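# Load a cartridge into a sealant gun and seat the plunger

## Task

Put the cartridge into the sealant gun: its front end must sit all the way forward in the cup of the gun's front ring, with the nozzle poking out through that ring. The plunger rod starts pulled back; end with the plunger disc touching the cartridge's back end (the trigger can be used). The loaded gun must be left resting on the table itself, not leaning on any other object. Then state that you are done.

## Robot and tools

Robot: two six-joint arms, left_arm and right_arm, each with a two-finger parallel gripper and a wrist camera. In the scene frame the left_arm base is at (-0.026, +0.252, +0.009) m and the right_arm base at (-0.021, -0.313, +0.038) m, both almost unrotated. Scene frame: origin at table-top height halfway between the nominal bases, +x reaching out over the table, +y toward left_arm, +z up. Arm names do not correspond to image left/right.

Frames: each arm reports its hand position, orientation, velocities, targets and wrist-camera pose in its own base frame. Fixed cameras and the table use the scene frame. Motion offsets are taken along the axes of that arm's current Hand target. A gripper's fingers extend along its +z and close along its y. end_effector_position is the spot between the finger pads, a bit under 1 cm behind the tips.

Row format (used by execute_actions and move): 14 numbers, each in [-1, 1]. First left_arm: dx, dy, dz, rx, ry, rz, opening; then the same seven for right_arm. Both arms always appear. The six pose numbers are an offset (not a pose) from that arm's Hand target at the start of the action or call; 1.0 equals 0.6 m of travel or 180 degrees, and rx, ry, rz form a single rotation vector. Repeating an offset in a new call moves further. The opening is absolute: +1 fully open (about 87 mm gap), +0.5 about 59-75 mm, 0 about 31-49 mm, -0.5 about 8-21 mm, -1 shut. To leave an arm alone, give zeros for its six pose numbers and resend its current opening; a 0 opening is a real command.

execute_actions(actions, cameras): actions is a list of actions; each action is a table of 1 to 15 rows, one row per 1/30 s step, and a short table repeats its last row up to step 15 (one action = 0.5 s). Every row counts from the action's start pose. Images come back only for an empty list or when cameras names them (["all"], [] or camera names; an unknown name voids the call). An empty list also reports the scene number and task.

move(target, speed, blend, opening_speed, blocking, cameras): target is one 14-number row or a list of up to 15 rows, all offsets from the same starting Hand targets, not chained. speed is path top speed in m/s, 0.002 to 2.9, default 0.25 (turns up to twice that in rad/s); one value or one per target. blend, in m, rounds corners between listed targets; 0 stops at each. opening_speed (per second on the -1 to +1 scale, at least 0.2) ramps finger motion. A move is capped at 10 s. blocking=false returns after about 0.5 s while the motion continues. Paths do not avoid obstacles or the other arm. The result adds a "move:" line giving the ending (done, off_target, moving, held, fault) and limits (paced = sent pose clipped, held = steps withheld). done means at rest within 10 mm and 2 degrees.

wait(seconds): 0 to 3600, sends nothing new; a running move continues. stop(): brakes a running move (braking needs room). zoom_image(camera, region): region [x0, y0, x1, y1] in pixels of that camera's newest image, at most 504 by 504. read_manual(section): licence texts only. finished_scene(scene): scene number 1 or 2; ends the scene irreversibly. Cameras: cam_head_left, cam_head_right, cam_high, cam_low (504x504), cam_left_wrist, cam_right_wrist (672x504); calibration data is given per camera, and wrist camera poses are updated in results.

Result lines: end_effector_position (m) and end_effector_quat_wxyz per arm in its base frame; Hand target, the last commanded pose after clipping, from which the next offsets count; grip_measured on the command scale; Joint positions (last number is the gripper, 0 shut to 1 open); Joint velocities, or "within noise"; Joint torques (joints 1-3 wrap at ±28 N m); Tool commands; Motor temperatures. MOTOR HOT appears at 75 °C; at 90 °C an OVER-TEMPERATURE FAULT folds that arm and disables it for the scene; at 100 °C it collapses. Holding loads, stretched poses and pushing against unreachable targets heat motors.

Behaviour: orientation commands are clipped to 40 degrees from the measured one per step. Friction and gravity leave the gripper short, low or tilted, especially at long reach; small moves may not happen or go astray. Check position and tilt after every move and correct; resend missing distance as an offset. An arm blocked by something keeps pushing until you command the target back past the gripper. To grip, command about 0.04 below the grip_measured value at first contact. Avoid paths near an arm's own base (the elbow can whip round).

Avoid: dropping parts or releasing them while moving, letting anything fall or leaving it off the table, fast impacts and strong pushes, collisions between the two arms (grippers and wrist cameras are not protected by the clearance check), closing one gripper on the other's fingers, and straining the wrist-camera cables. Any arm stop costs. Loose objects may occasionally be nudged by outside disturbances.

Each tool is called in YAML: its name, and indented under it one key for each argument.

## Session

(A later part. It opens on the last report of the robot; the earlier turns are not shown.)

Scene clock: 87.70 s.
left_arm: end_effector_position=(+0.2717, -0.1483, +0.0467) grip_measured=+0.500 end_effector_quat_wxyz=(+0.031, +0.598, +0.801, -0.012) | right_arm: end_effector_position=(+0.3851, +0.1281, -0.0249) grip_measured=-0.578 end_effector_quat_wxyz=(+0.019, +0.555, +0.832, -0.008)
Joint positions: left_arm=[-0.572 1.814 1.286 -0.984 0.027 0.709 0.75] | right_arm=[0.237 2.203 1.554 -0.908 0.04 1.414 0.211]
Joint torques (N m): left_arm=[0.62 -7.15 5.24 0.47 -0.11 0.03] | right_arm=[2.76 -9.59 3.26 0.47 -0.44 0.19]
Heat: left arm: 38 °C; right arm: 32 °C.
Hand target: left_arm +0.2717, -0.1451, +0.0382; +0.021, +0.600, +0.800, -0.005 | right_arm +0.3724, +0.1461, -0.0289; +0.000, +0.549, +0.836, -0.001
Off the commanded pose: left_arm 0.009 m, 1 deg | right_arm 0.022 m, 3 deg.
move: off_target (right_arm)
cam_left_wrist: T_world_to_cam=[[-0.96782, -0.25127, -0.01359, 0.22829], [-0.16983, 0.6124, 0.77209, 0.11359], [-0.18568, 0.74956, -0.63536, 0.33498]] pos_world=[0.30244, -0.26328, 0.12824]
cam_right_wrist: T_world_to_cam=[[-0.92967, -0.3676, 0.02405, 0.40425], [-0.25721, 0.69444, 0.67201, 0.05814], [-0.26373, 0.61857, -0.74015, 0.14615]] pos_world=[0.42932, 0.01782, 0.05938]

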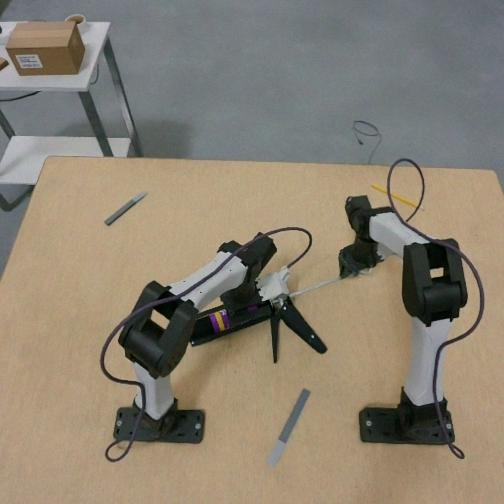

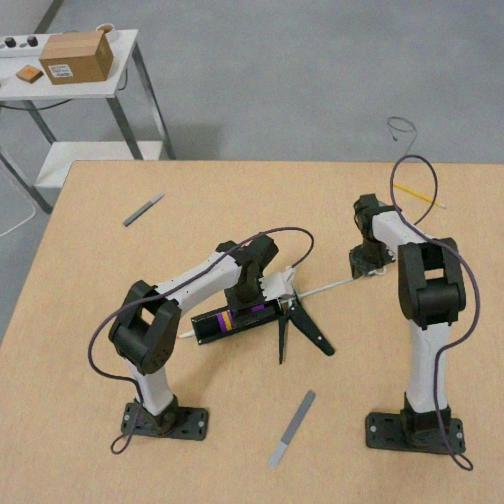

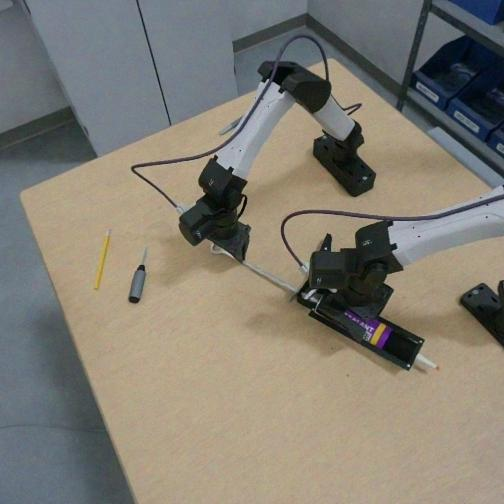

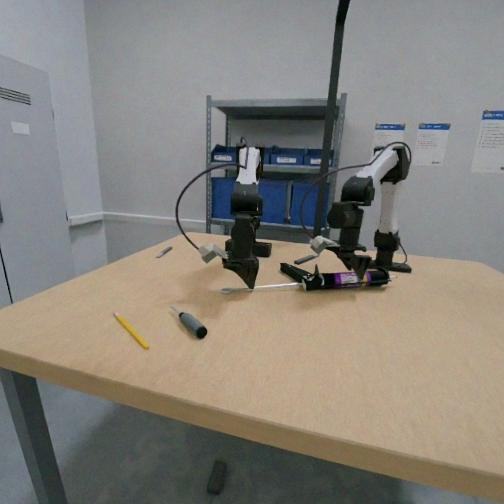

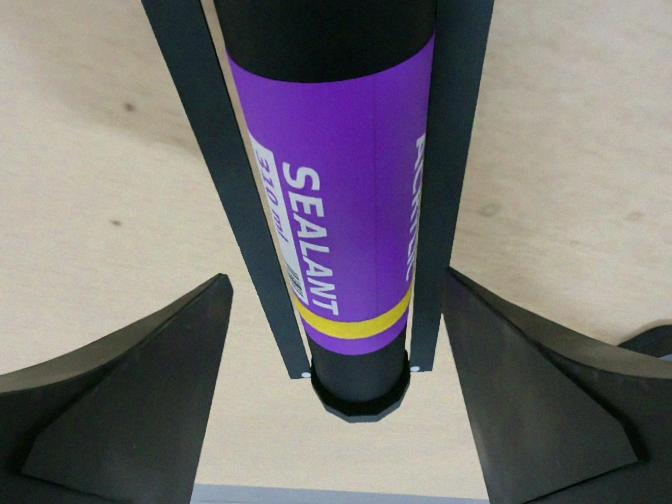

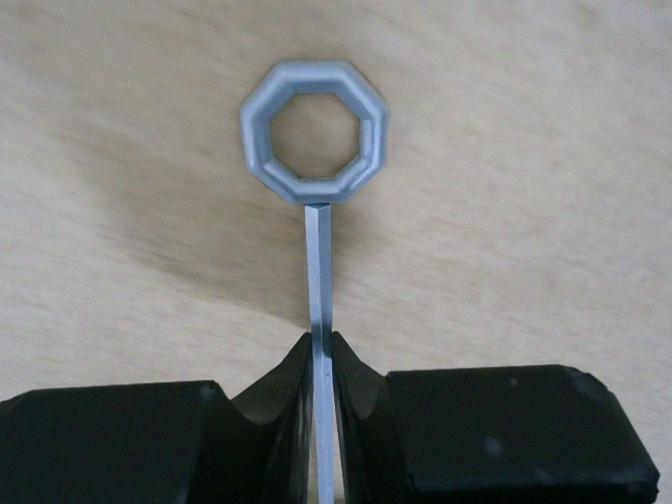

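move:
  target:
    - [0,0,0,0,0,0,0.95,0,0,0,0,0,0,-0.95]
    - [0.0,0,0.04,0,0,0,0.95,0,0,0,0,0,0,-0.95]
    - [0.0,0,0.04,0,0,0,0.3,0,0,0,0,0,0,-0.95]
  speed: 0.08
  opening_speed: 1
  cameras: ["cam_left_wrist","cam_low"]

move:
  target: [0,0,0,0,0,0,0.3,0.02,0,0,0,0,0,-0.98]
  speed: 0.04
  cameras: ["cam_left_wrist","cam_high","cam_low"]

zoom_image:
  camera: "cam_high"
  region: [290, 265, 340, 315]

zoom_image:
  camera: "cam_high"
  region: [390, 325, 450, 385]

zoom_image:
  camera: "cam_low"
  region: [360, 255, 410, 300]

Scene clock: 91.33 s.
left_arm: end_effector_position=(+0.2690, -0.1476, +0.0223) grip_measured=+0.657 end_effector_quat_wxyz=(+0.023, +0.597, +0.802, -0.015) | right_arm: end_effector_position=(+0.3850, +0.1284, -0.0249) grip_measured=-0.578 end_effector_quat_wxyz=(+0.020, +0.555, +0.832, -0.009)
Joint positions: left_arm=[-0.572 1.849 1.229 -0.907 0.032 0.708 0.829] | right_arm=[0.238 2.203 1.554 -0.908 0.04 1.415 0.211]
Joint torques (N m): left_arm=[0.61 -7.21 5.19 0.58 -0.16 0.04] | right_arm=[2.71 -9.59 3.26 0.47 -0.44 0.17]
Heat: left arm: 38 °C; right arm: 32 °C.
Hand target: left_arm +0.2724, -0.1459, +0.0142; +0.021, +0.600, +0.800, -0.005 | right_arm +0.3724, +0.1461, -0.0289; +0.000, +0.549, +0.836, -0.001
Off the commanded pose: left_arm 0.009 m, 1 deg | right_arm 0.022 m, 3 deg.
move: done
cam_left_wrist: T_world_to_cam=[[-0.96758, -0.25257, 0.00068, 0.22498], [-0.15828, 0.60849, 0.77762, 0.12782], [-0.19682, 0.7523, -0.62874, 0.32171]] pos_world=[0.30123, -0.26298, 0.10272]
Images, in order (width x height): cam_low 504x504, cam_left_wrist 672x504.

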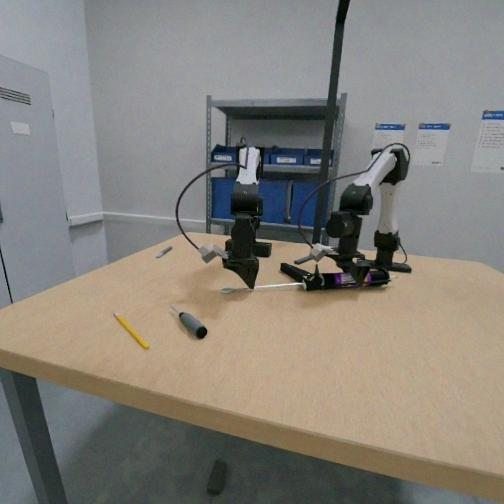

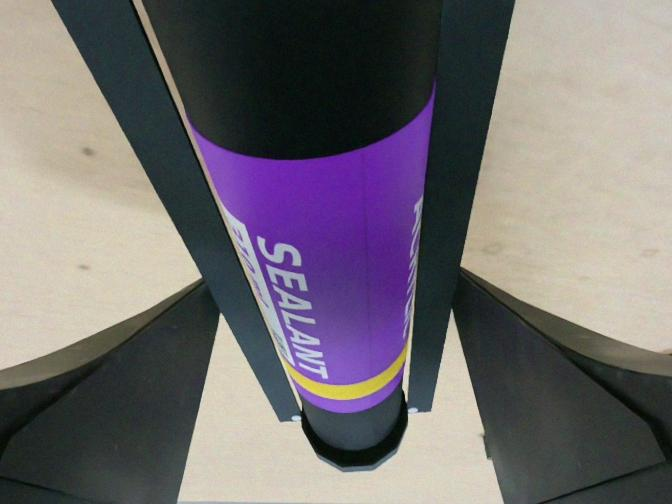

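Scene clock: 92.17 s.
left_arm: end_effector_position=(+0.2690, -0.1476, +0.0223) grip_measured=+0.657 end_effector_quat_wxyz=(+0.023, +0.597, +0.802, -0.015) | right_arm: end_effector_position=(+0.3845, +0.1292, -0.0250) grip_measured=-0.578 end_effector_quat_wxyz=(+0.034, +0.558, +0.829, -0.019)
Joint positions: left_arm=[-0.572 1.849 1.229 -0.907 0.032 0.708 0.829] | right_arm=[0.255 2.195 1.546 -0.904 0.076 1.44 0.211]
Joint torques (N m): left_arm=[0.54 -7.27 5.23 0.57 -0.15 0.06] | right_arm=[3.67 -9.42 3.28 0.43 -0.76 0.19]
Heat: left arm: 38 °C; right arm: 33 °C.
Hand target: left_arm +0.2724, -0.1459, +0.0142; +0.021, +0.600, +0.800, -0.005 | right_arm +0.3676, +0.1572, -0.0289; +0.000, +0.549, +0.836, -0.001
Off the commanded pose: left_arm 0.009 m, 1 deg | right_arm 0.033 m, 5 deg.
move: off_target (right_arm)
cam_left_wrist: T_world_to_cam=[[-0.96758, -0.25257, 0.00068, 0.22498], [-0.15828, 0.60849, 0.77762, 0.12782], [-0.19682, 0.7523, -0.62874, 0.32171]] pos_world=[0.30123, -0.26298, 0.10272]
Images, in order (width x height): cam_high 504x504, cam_low 504x504, cam_left_wrist 672x504.

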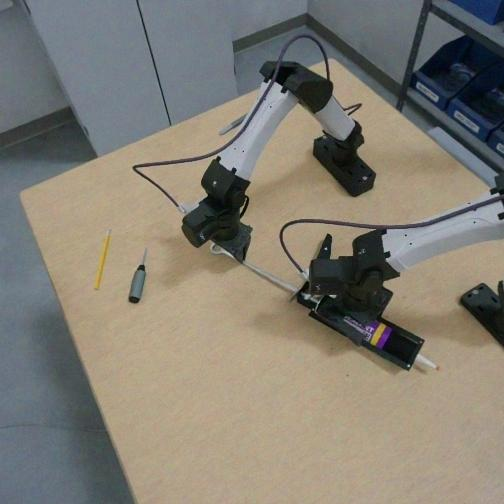

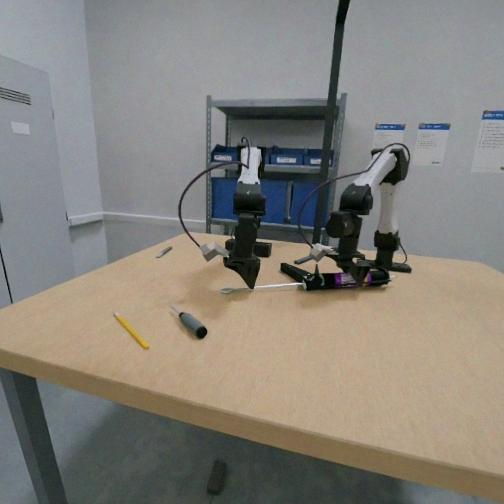

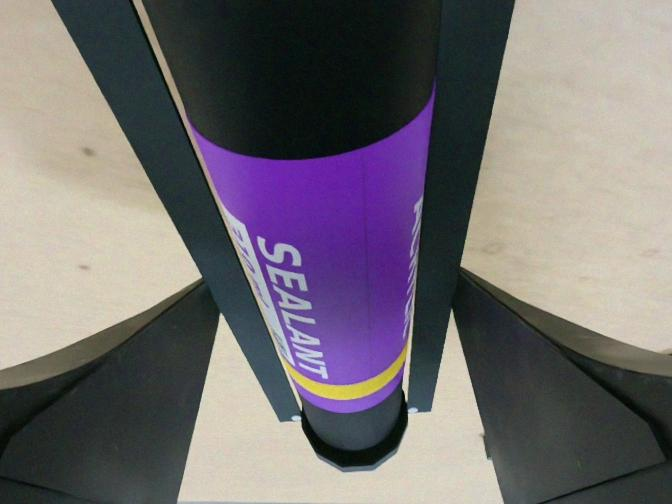

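Scaled by 10.080 from the camera's image (finer frame: 720x720).

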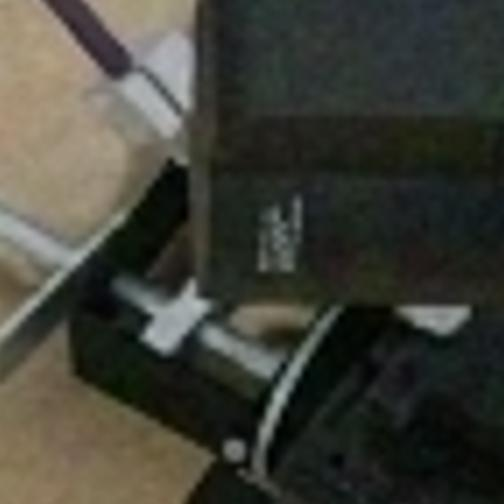

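Scaled by 8.400 from the camera's image (finer frame: 720x720).

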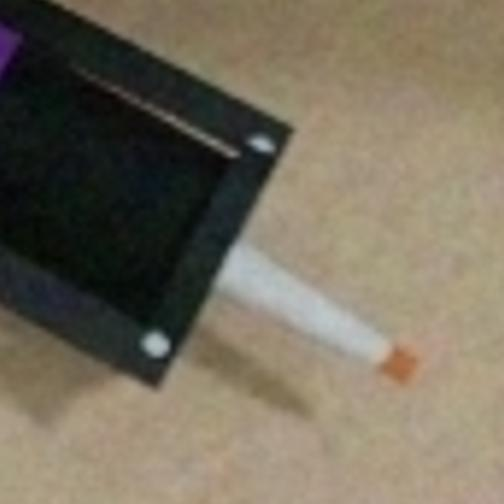

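Scaled by 10.080 from the camera's image (finer frame: 720x720).

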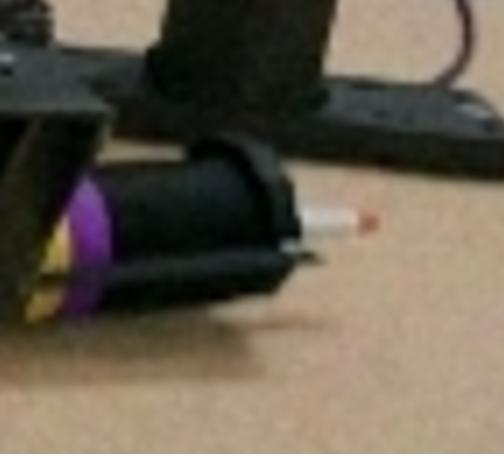

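move:
  target:
    - [0,0,0,0,0,0,0.9,-0.03,0,0,0,0,0,-0.98]
    - [0,0,-0.2,0,0,0,0.9,-0.03,0,0,0,0,0,-0.9]
    - [-0.2,0,-0.25,0,0,0,0.9,-0.03,0,0,0,0,0,-0.3]
  speed: 0.2
  cameras: ["all"]

zoom_image:
  camera: "cam_high"
  region: [290, 265, 350, 325]

zoom_image:
  camera: "cam_high"
  region: [390, 325, 450, 385]

zoom_image:
  camera: "cam_left_wrist"
  region: [200, 0, 500, 300]

Scene clock: 98.50 s.
left_arm: end_effector_position=(+0.2988, -0.2546, +0.1696) grip_measured=+0.900 end_effector_quat_wxyz=(+0.061, +0.602, +0.796, -0.015) | right_arm: end_effector_position=(+0.3789, +0.1369, -0.0252) grip_measured=-0.300 end_effector_quat_wxyz=(+0.009, +0.553, +0.833, -0.002)
Joint positions: left_arm=[-0.753 2.123 2.221 -1.544 0.017 0.54 0.95] | right_arm=[0.251 2.196 1.537 -0.902 0.015 1.423 0.35]
Joint torques (N m): left_arm=[0.34 -9.43 9.06 0.34 -0.15 -0.09] | right_arm=[0.42 -8.66 5.23 0.4 -0.2 -0.07]
Heat: left arm: 38 °C; right arm: 34 °C.
Hand target: left_arm +0.3018, -0.2560, +0.1687; +0.021, +0.600, +0.800, -0.005 | right_arm +0.3748, +0.1406, -0.0288; +0.000, +0.549, +0.836, -0.001
Off the commanded pose: left_arm 0.003 m, 5 deg | right_arm 0.007 m, 1 deg.
joint sent to its limit (left arm) — joint 4 (wrist pitch), lower limit. The joint targets are off in orientation, not in position.
move: off_target (left_arm); target 2's new opening was sent with right_arm's hand 0.017 m and 4 deg from that target; target 3's new opening was sent with right_arm's hand 0.017 m and 4 deg from that target
cam_left_wrist: T_world_to_cam=[[-0.96927, -0.2414, -0.04742, 0.23821], [-0.19698, 0.64607, 0.73742, 0.11104], [-0.14738, 0.7241, -0.67377, 0.48635]] pos_world=[0.32444, -0.3664, 0.2571]
cam_right_wrist: T_world_to_cam=[[-0.92761, -0.3727, 0.0253, 0.4017], [-0.25326, 0.67724, 0.69081, 0.05203], [-0.2746, 0.63439, -0.7226, 0.14125]] pos_world=[0.42458, 0.02487, 0.05596]

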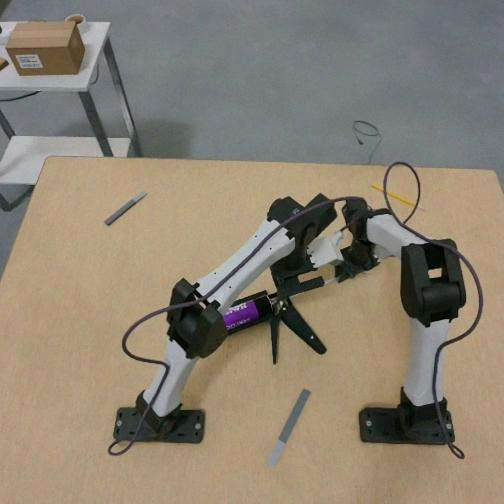

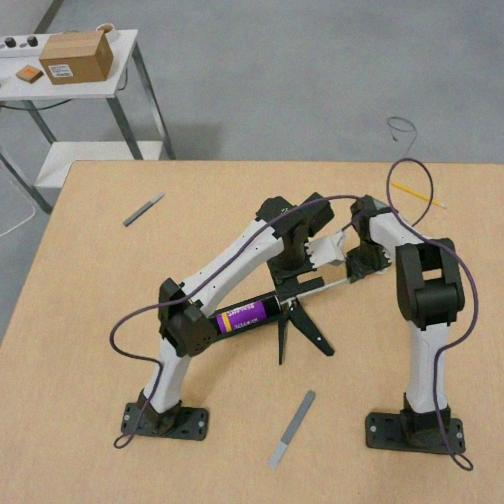

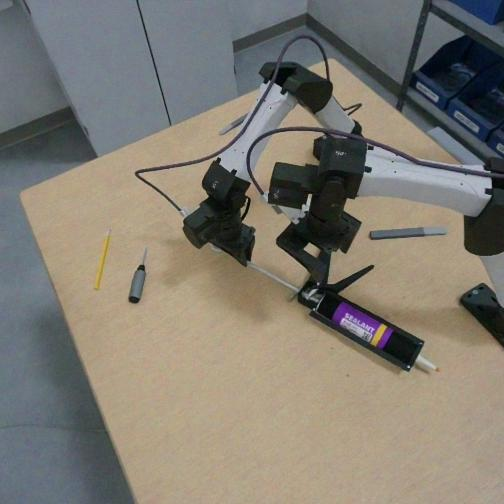

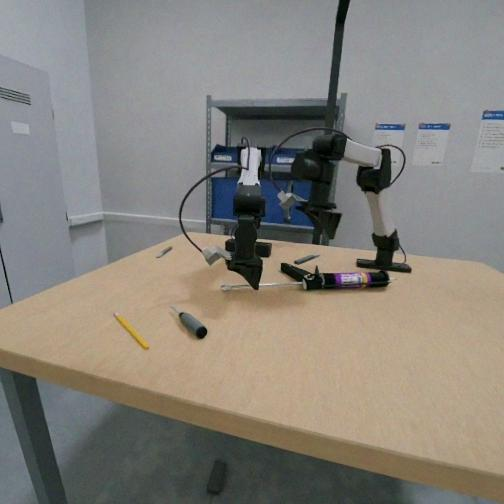

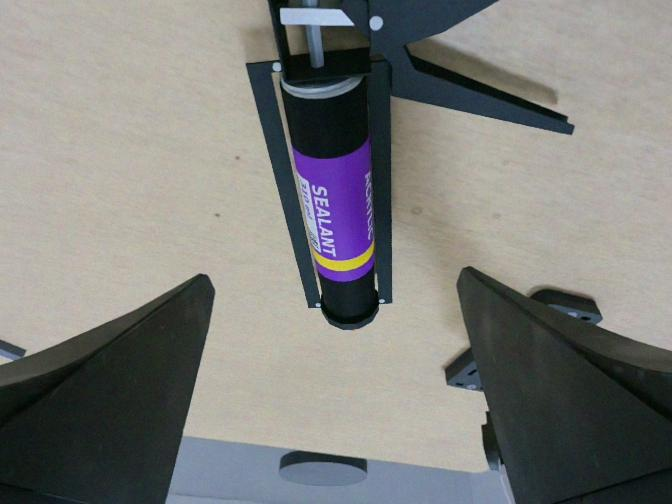

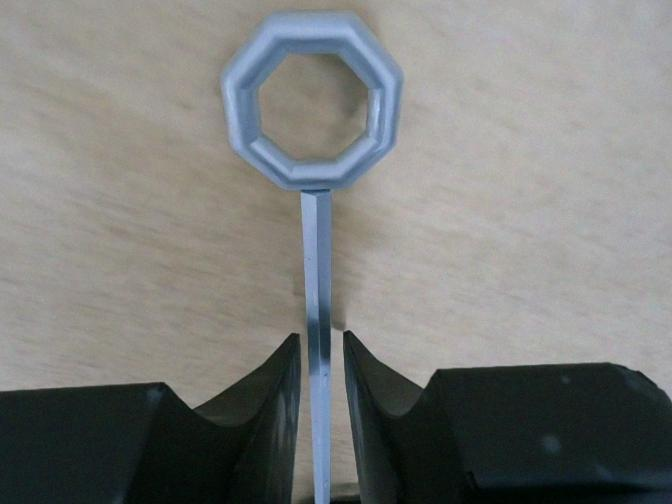

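Scaled by 8.400 from the camera's image (finer frame: 720x720).

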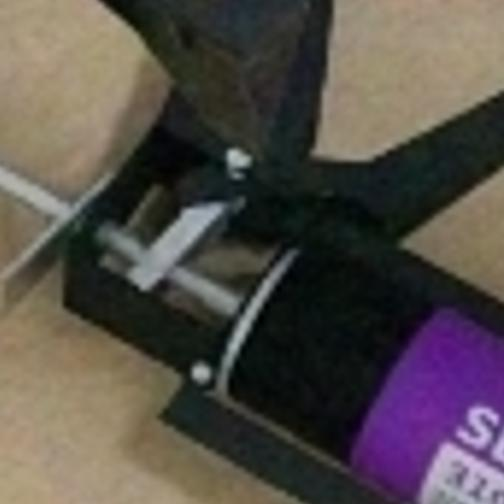

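Scaled by 8.400 from the camera's image (finer frame: 720x720).

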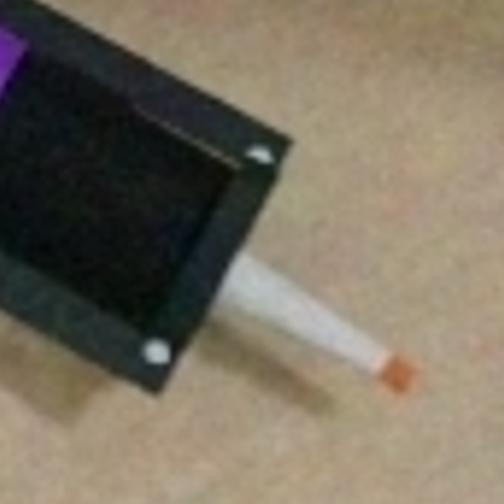

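Scaled by 1.680 from the camera's image (finer frame: 960x720).

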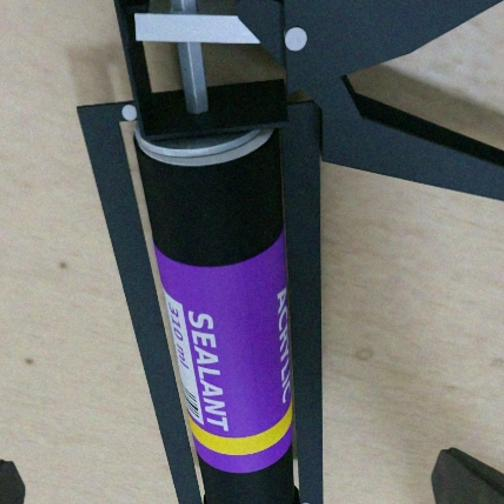

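move:
  target:
    - [0.35,0,0.0,0,0,0,0.9,0,0,-0.2,0,0,0,0.5]
    - [0.4,-0.1,0.0,0,0,0,0.9,0.325,-0.205,-0.215,0,0,-0.487,1]
  speed: 0.35
  cameras: ["all"]

Scene clock: 105.30 s.
left_arm: end_effector_position=(+0.1835, -0.0418, +0.1584) grip_measured=+0.900 end_effector_quat_wxyz=(+0.021, +0.599, +0.800, -0.001) | right_arm: end_effector_position=(+0.1866, +0.2657, +0.0865) grip_measured=+0.999 end_effector_quat_wxyz=(-0.015, -0.176, +0.984, -0.022)
Joint positions: left_arm=[-0.386 1.312 1.233 -1.451 0.013 0.9 0.95] | right_arm=[0.899 1.965 1.633 -1.29 0.012 0.545 1]
Joint torques (N m): left_arm=[-0.14 -5.97 5.19 0.23 0.11 -0.11] | right_arm=[0.72 -11.64 6.37 0.36 -0.22 -0.09]
Motor temperatures (°C): left_arm=[24 38 33 26 21 19 22] | right_arm=[21 36 26 28 22 25 21]
Heat: left arm: 38 °C; right arm: 36 °C.
Hand target: left_arm +0.1771, -0.0426, +0.1583; +0.021, +0.600, +0.800, -0.005 | right_arm +0.1844, +0.2707, +0.1001; -0.001, -0.183, +0.983, +0.000
Off the commanded pose: left_arm 0.006 m, 0 deg | right_arm 0.015 m, 3 deg.
move: off_target (right_arm); target 2's new opening was sent with right_arm's hand 0.015 m and 3 deg from that target
cam_left_wrist: T_world_to_cam=[[-0.96874, -0.24738, -0.01886, 0.17245], [-0.16625, 0.59086, 0.78946, -0.05707], [-0.18415, 0.76791, -0.61352, 0.30663]] pos_world=[0.21404, -0.15908, 0.23643]
cam_right_wrist: T_world_to_cam=[[0.33215, -0.94064, 0.06977, 0.1805], [-0.66307, -0.18025, 0.72653, 0.14013], [-0.67083, -0.28758, -0.68358, 0.40296]] pos_world=[0.30328, 0.31093, 0.16105]

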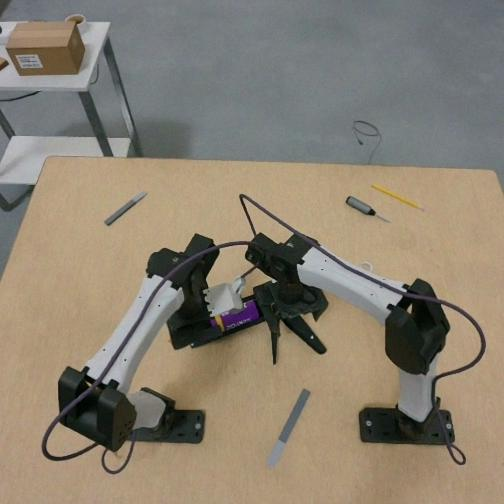

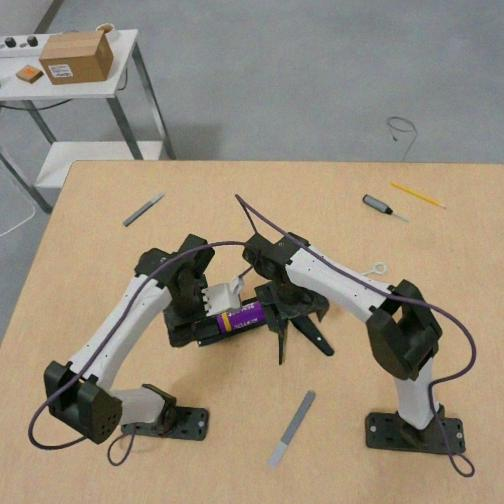

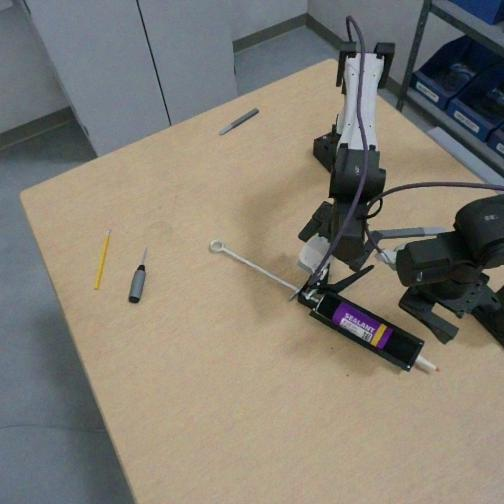

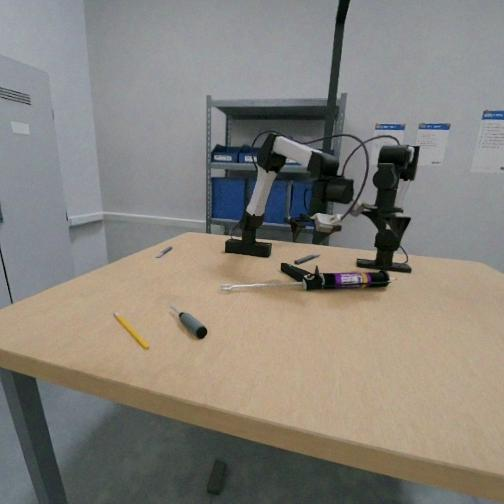

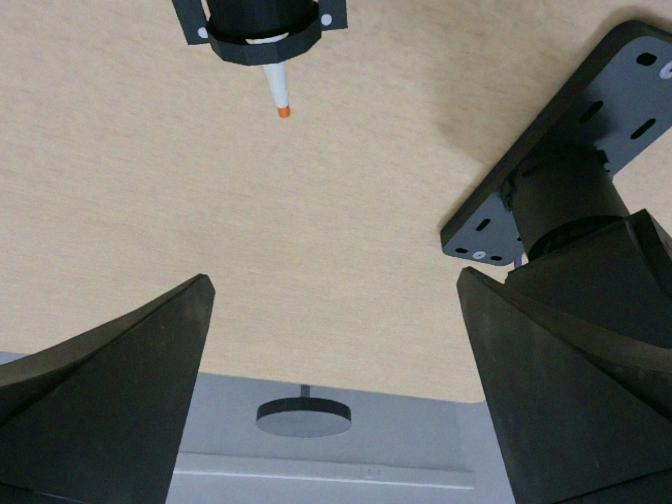

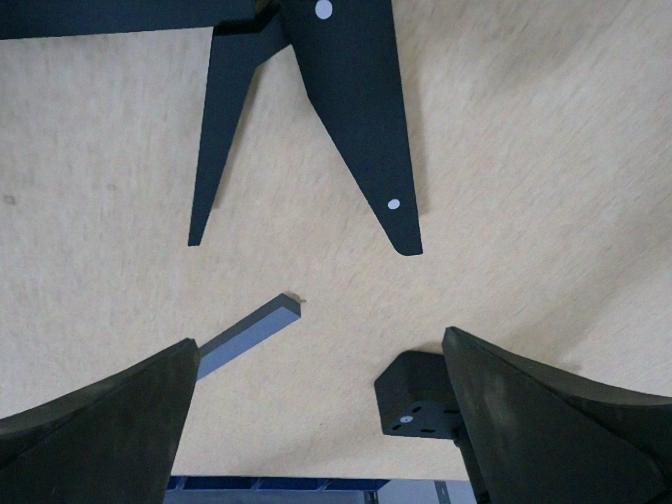

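move:
  target:
    - [0,0,0.0,0,0,0,0.9,-0.08,-0.002,0,0,0,0.0195,1]
    - [0,0,0.0,0,0,0,0.9,-0.08,-0.002,0.094,0,0,0.0195,1]
  speed: 0.15
  cameras: ["cam_right_wrist","cam_low","cam_high"]

zoom_image:
  camera: "cam_low"
  region: [270, 230, 410, 310]

Scene clock: 109.33 s.
left_arm: end_effector_position=(+0.1834, -0.0418, +0.1584) grip_measured=+0.900 end_effector_quat_wxyz=(+0.021, +0.599, +0.801, -0.001) | right_arm: end_effector_position=(+0.2298, +0.2864, +0.0492) grip_measured=+1.000 end_effector_quat_wxyz=(+0.005, -0.152, +0.988, -0.003)
Joint positions: left_arm=[-0.386 1.312 1.233 -1.451 0.013 0.898 0.95] | right_arm=[0.842 2.099 1.689 -1.158 0.012 0.538 1]
Joint torques (N m): left_arm=[-0.12 -6 5.2 0.25 0.11 -0.09] | right_arm=[-0.38 -8.1 5.46 0.53 -0.21 -0.09]
Heat: left arm: 37 °C; right arm: 36 °C.
Hand target: left_arm +0.1771, -0.0426, +0.1583; +0.021, +0.600, +0.800, -0.005 | right_arm +0.2296, +0.2868, +0.0437; -0.001, -0.153, +0.988, +0.000
Off the commanded pose: left_arm 0.006 m, 0 deg | right_arm 0.006 m, 1 deg.
move: done
cam_right_wrist: T_world_to_cam=[[0.28387, -0.95801, 0.04043, 0.20574], [-0.69667, -0.17709, 0.69519, 0.20798], [-0.65884, -0.2255, -0.71769, 0.39356]] pos_world=[0.34578, 0.32268, 0.12955]
Images, in order (width x height): cam_high 504x504, cam_low 504x504, cam_right_wrist 672x504.

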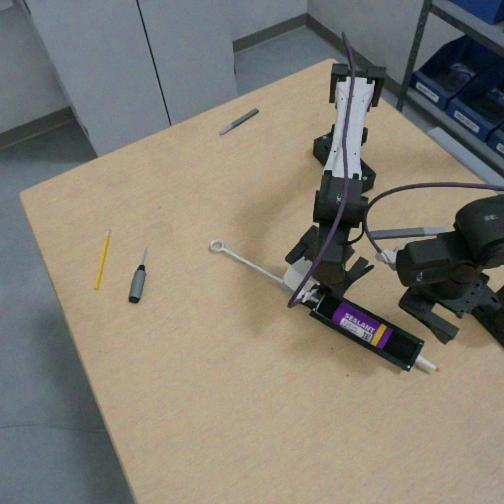

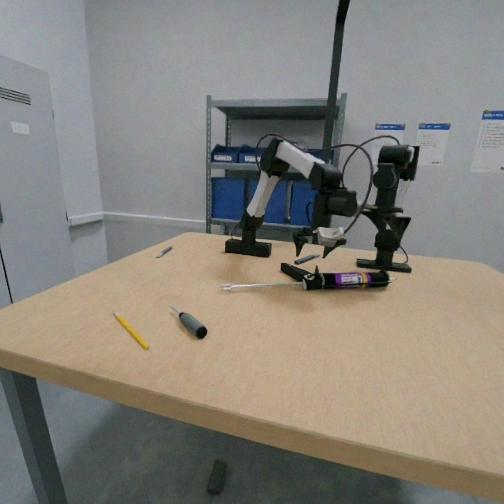

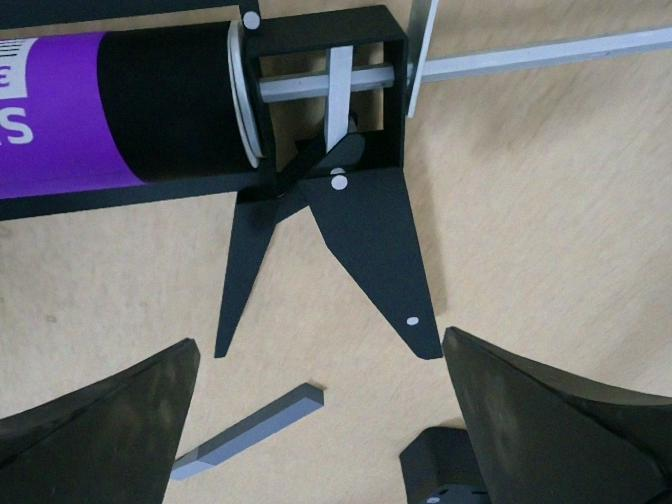

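Scaled by 3.600 from the camera's image (finer frame: 720x720).

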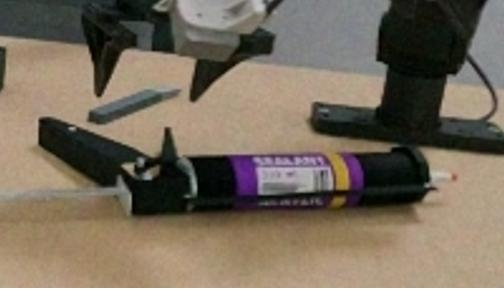

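move:
  target: [0,0,0.0,0,0,0,0.9,-0.005,0.0,0.062,0,0,0,1]
  speed: 0.1
  cameras: ["cam_right_wrist"]

Scene clock: 111.63 s.
left_arm: end_effector_position=(+0.1834, -0.0418, +0.1584) grip_measured=+0.900 end_effector_quat_wxyz=(+0.021, +0.599, +0.801, -0.001) | right_arm: end_effector_position=(+0.2317, +0.2883, +0.0123) grip_measured=+1.000 end_effector_quat_wxyz=(+0.005, -0.153, +0.988, -0.003)
Joint positions: left_arm=[-0.386 1.312 1.233 -1.451 0.013 0.898 0.95] | right_arm=[0.842 2.143 1.608 -1.032 0.012 0.534 1]
Joint torques (N m): left_arm=[-0.18 -6.01 5.2 0.25 0.12 -0.09] | right_arm=[-0.73 -8.13 5.52 0.53 -0.21 -0.1]
Heat: left arm: 37 °C; right arm: 36 °C.
Hand target: left_arm +0.1771, -0.0426, +0.1583; +0.021, +0.600, +0.800, -0.005 | right_arm +0.2324, +0.2876, +0.0065; -0.001, -0.153, +0.988, +0.000
Off the commanded pose: left_arm 0.006 m, 0 deg | right_arm 0.006 m, 1 deg.
move: done
cam_right_wrist: T_world_to_cam=[[0.28713, -0.95704, 0.04043, 0.20749], [-0.69602, -0.17945, 0.69524, 0.23575], [-0.65811, -0.22776, -0.71764, 0.36919]] pos_world=[0.34748, 0.32497, 0.09265]

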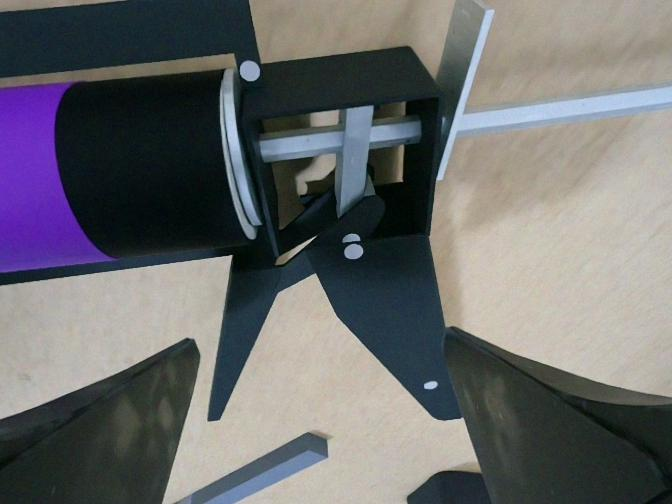

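move:
  target:
    - [0,0,0.0,0,0,0,0.9,-0.003,-0.006,0.0,0,0,0,1]
    - [0,0,0.0,0,0,0,0.9,-0.003,-0.006,0.042,0,0,0,1]
  speed: 0.08
  cameras: ["cam_right_wrist"]

Scene clock: 113.63 s.
left_arm: end_effector_position=(+0.1834, -0.0418, +0.1584) grip_measured=+0.900 end_effector_quat_wxyz=(+0.021, +0.599, +0.801, -0.001) | right_arm: end_effector_position=(+0.2349, +0.2850, -0.0122) grip_measured=+1.000 end_effector_quat_wxyz=(+0.004, -0.153, +0.988, -0.004)
Joint positions: left_arm=[-0.386 1.312 1.233 -1.451 0.013 0.898 0.95] | right_arm=[0.83 2.175 1.556 -0.95 0.011 0.523 1]
Joint torques (N m): left_arm=[-0.17 -6.01 5.2 0.23 0.12 -0.09] | right_arm=[-0.53 -8.1 5.35 0.61 -0.2 -0.08]
Heat: left arm: 36 °C; right arm: 36 °C.
Hand target: left_arm +0.1771, -0.0426, +0.1583; +0.021, +0.600, +0.800, -0.005 | right_arm +0.2352, +0.2847, -0.0187; -0.001, -0.153, +0.988, -0.001
Off the commanded pose: left_arm 0.006 m, 0 deg | right_arm 0.007 m, 1 deg.
move: done
cam_right_wrist: T_world_to_cam=[[0.28653, -0.95721, 0.04067, 0.20451], [-0.695, -0.17845, 0.69652, 0.25391], [-0.65946, -0.22783, -0.71639, 0.35334]] pos_world=[0.35088, 0.32157, 0.06796]

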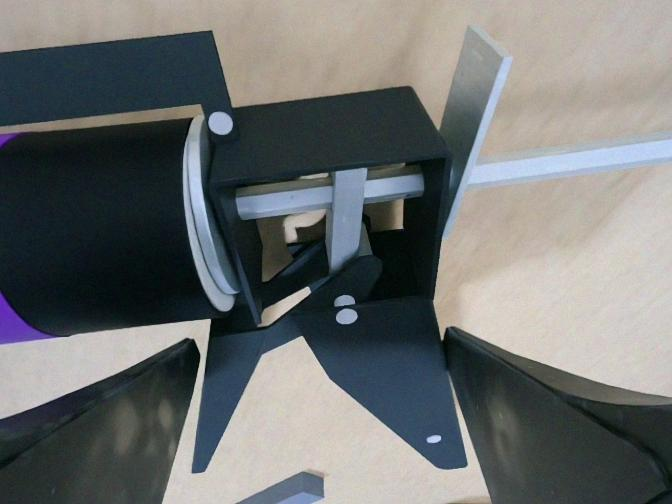

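move:
  target: [0,0,0,0,0,0,0.9,0,0,0,0,0,0,0.35]
  opening_speed: 0.5
  cameras: ["cam_right_wrist","cam_left_wrist"]

Scene clock: 115.47 s.
left_arm: end_effector_position=(+0.1834, -0.0418, +0.1584) grip_measured=+0.900 end_effector_quat_wxyz=(+0.021, +0.599, +0.801, -0.001) | right_arm: end_effector_position=(+0.2292, +0.2783, -0.0128) grip_measured=+0.548 end_effector_quat_wxyz=(-0.010, -0.160, +0.987, -0.013)
Joint positions: left_arm=[-0.386 1.312 1.233 -1.451 0.013 0.898 0.95] | right_arm=[0.83 2.178 1.553 -0.978 0.009 0.508 0.774]
Joint torques (N m): left_arm=[-0.14 -6.06 5.2 0.26 0.12 -0.09] | right_arm=[-0.5 -8.32 5.63 0.83 -0.19 0.1]
Heat: left arm: 36 °C; right arm: 36 °C.
Hand target: left_arm +0.1771, -0.0426, +0.1583; +0.021, +0.600, +0.800, -0.005 | right_arm +0.2352, +0.2847, -0.0188; -0.001, -0.153, +0.988, +0.000
Off the commanded pose: left_arm 0.006 m, 0 deg | right_arm 0.011 m, 2 deg.
move: done
cam_left_wrist: T_world_to_cam=[[-0.96826, -0.24924, -0.0188, 0.17213], [-0.16734, 0.59056, 0.78945, -0.05687], [-0.18566, 0.76754, -0.61353, 0.30691]] pos_world=[0.21414, -0.15908, 0.23643]
cam_right_wrist: T_world_to_cam=[[0.3019, -0.9517, 0.05588, 0.19493], [-0.67462, -0.17186, 0.71788, 0.24289], [-0.67361, -0.25443, -0.69392, 0.35853]] pos_world=[0.34652, 0.31847, 0.06353]
Images, in order (width x height): cam_left_wrist 672x504, cam_right_wrist 672x504.

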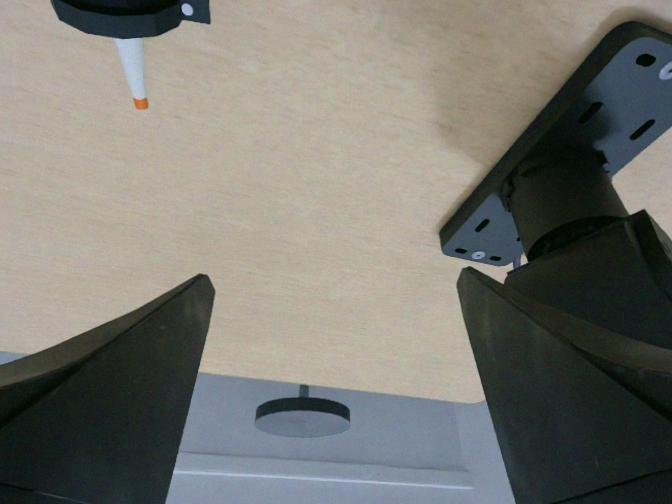

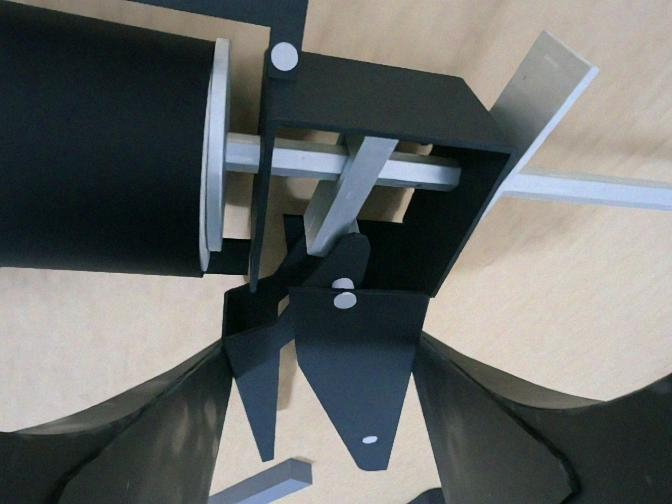

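move:
  target:
    - [0,0,0,0,0,0,0.9,0,0,0,0,0,0,1]
    - [0,0,0,0,0,0,0.9,0,0,-0.2,0,0,0,1]
  opening_speed: 0.7
  cameras: ["all"]

zoom_image:
  camera: "cam_high"
  region: [290, 260, 450, 400]

zoom_image:
  camera: "cam_low"
  region: [270, 230, 410, 310]

Scene clock: 118.97 s.
left_arm: end_effector_position=(+0.1834, -0.0418, +0.1584) grip_measured=+0.900 end_effector_quat_wxyz=(+0.021, +0.599, +0.801, -0.001) | right_arm: end_effector_position=(+0.2301, +0.2801, +0.0901) grip_measured=+1.000 end_effector_quat_wxyz=(-0.013, -0.156, +0.988, -0.015)
Joint positions: left_arm=[-0.386 1.312 1.233 -1.451 0.013 0.898 0.95] | right_arm=[0.83 2.11 1.863 -1.362 0.006 0.516 1]
Joint torques (N m): left_arm=[-0.21 -6 5.19 0.25 0.12 -0.08] | right_arm=[-0.44 -10.02 9.22 0.25 -0.17 0.01]
Heat: left arm: 36 °C; right arm: 36 °C.
Hand target: left_arm +0.1771, -0.0426, +0.1583; +0.021, +0.600, +0.800, -0.005 | right_arm +0.2352, +0.2849, +0.1012; -0.001, -0.153, +0.988, +0.000
Off the commanded pose: left_arm 0.006 m, 0 deg | right_arm 0.013 m, 2 deg.
move: off_target (right_arm)
cam_left_wrist: T_world_to_cam=[[-0.96826, -0.24924, -0.0188, 0.17213], [-0.16734, 0.59056, 0.78945, -0.05687], [-0.18566, 0.76754, -0.61353, 0.30691]] pos_world=[0.21414, -0.15908, 0.23643]
cam_right_wrist: T_world_to_cam=[[0.29449, -0.95393, 0.05741, 0.19289], [-0.67183, -0.16393, 0.72234, 0.16683], [-0.67965, -0.25129, -0.68915, 0.43116]] pos_world=[0.34831, 0.3197, 0.16555]

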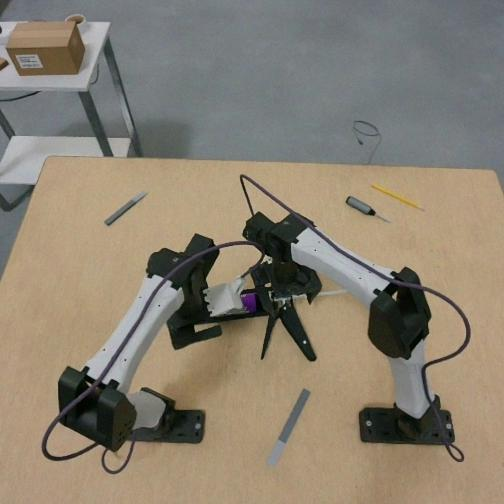

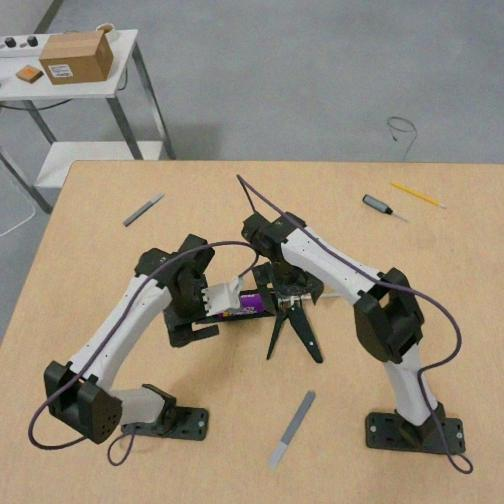

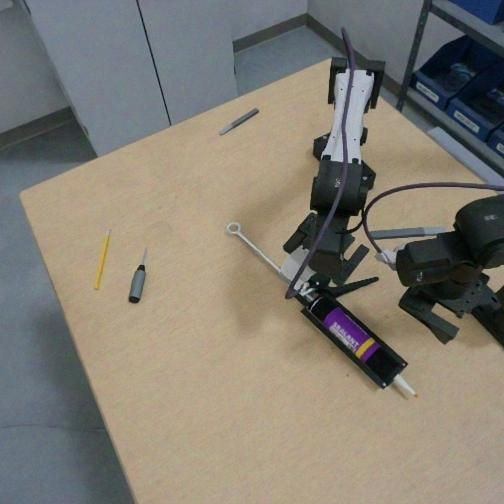

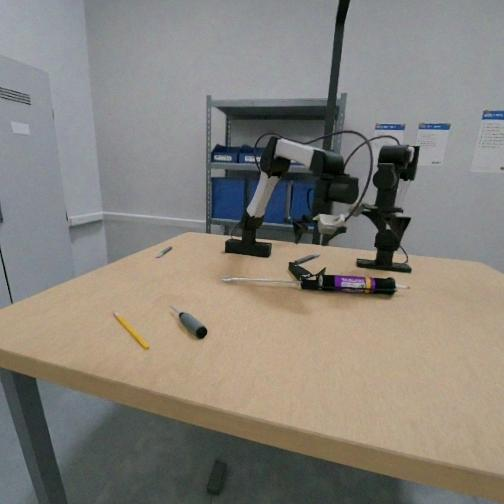

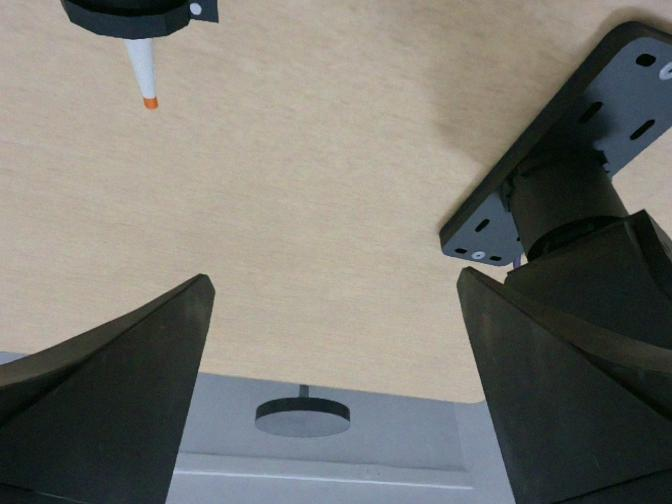

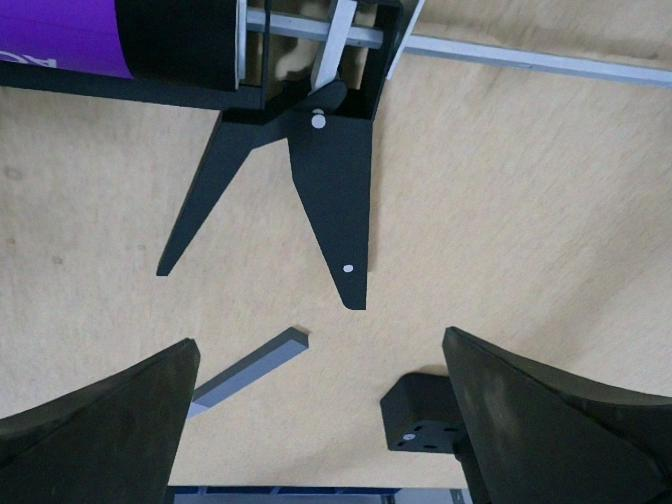

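Scaled by 3.150 from the camera's image (finer frame: 720x720).

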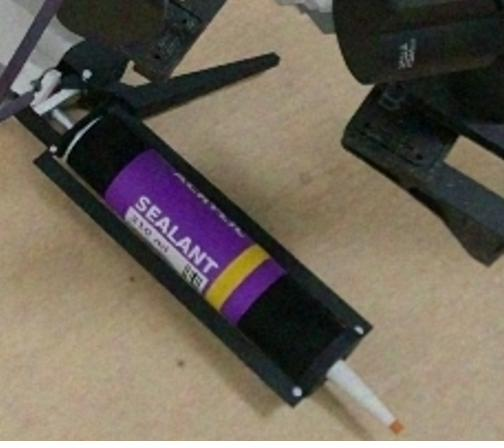

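Scaled by 3.600 from the camera's image (finer frame: 720x720).

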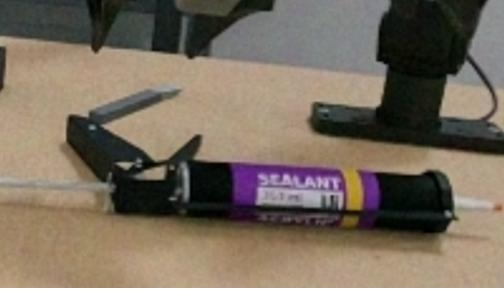

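finished_scene:
  scene: 1

The scene is finished: the task was done.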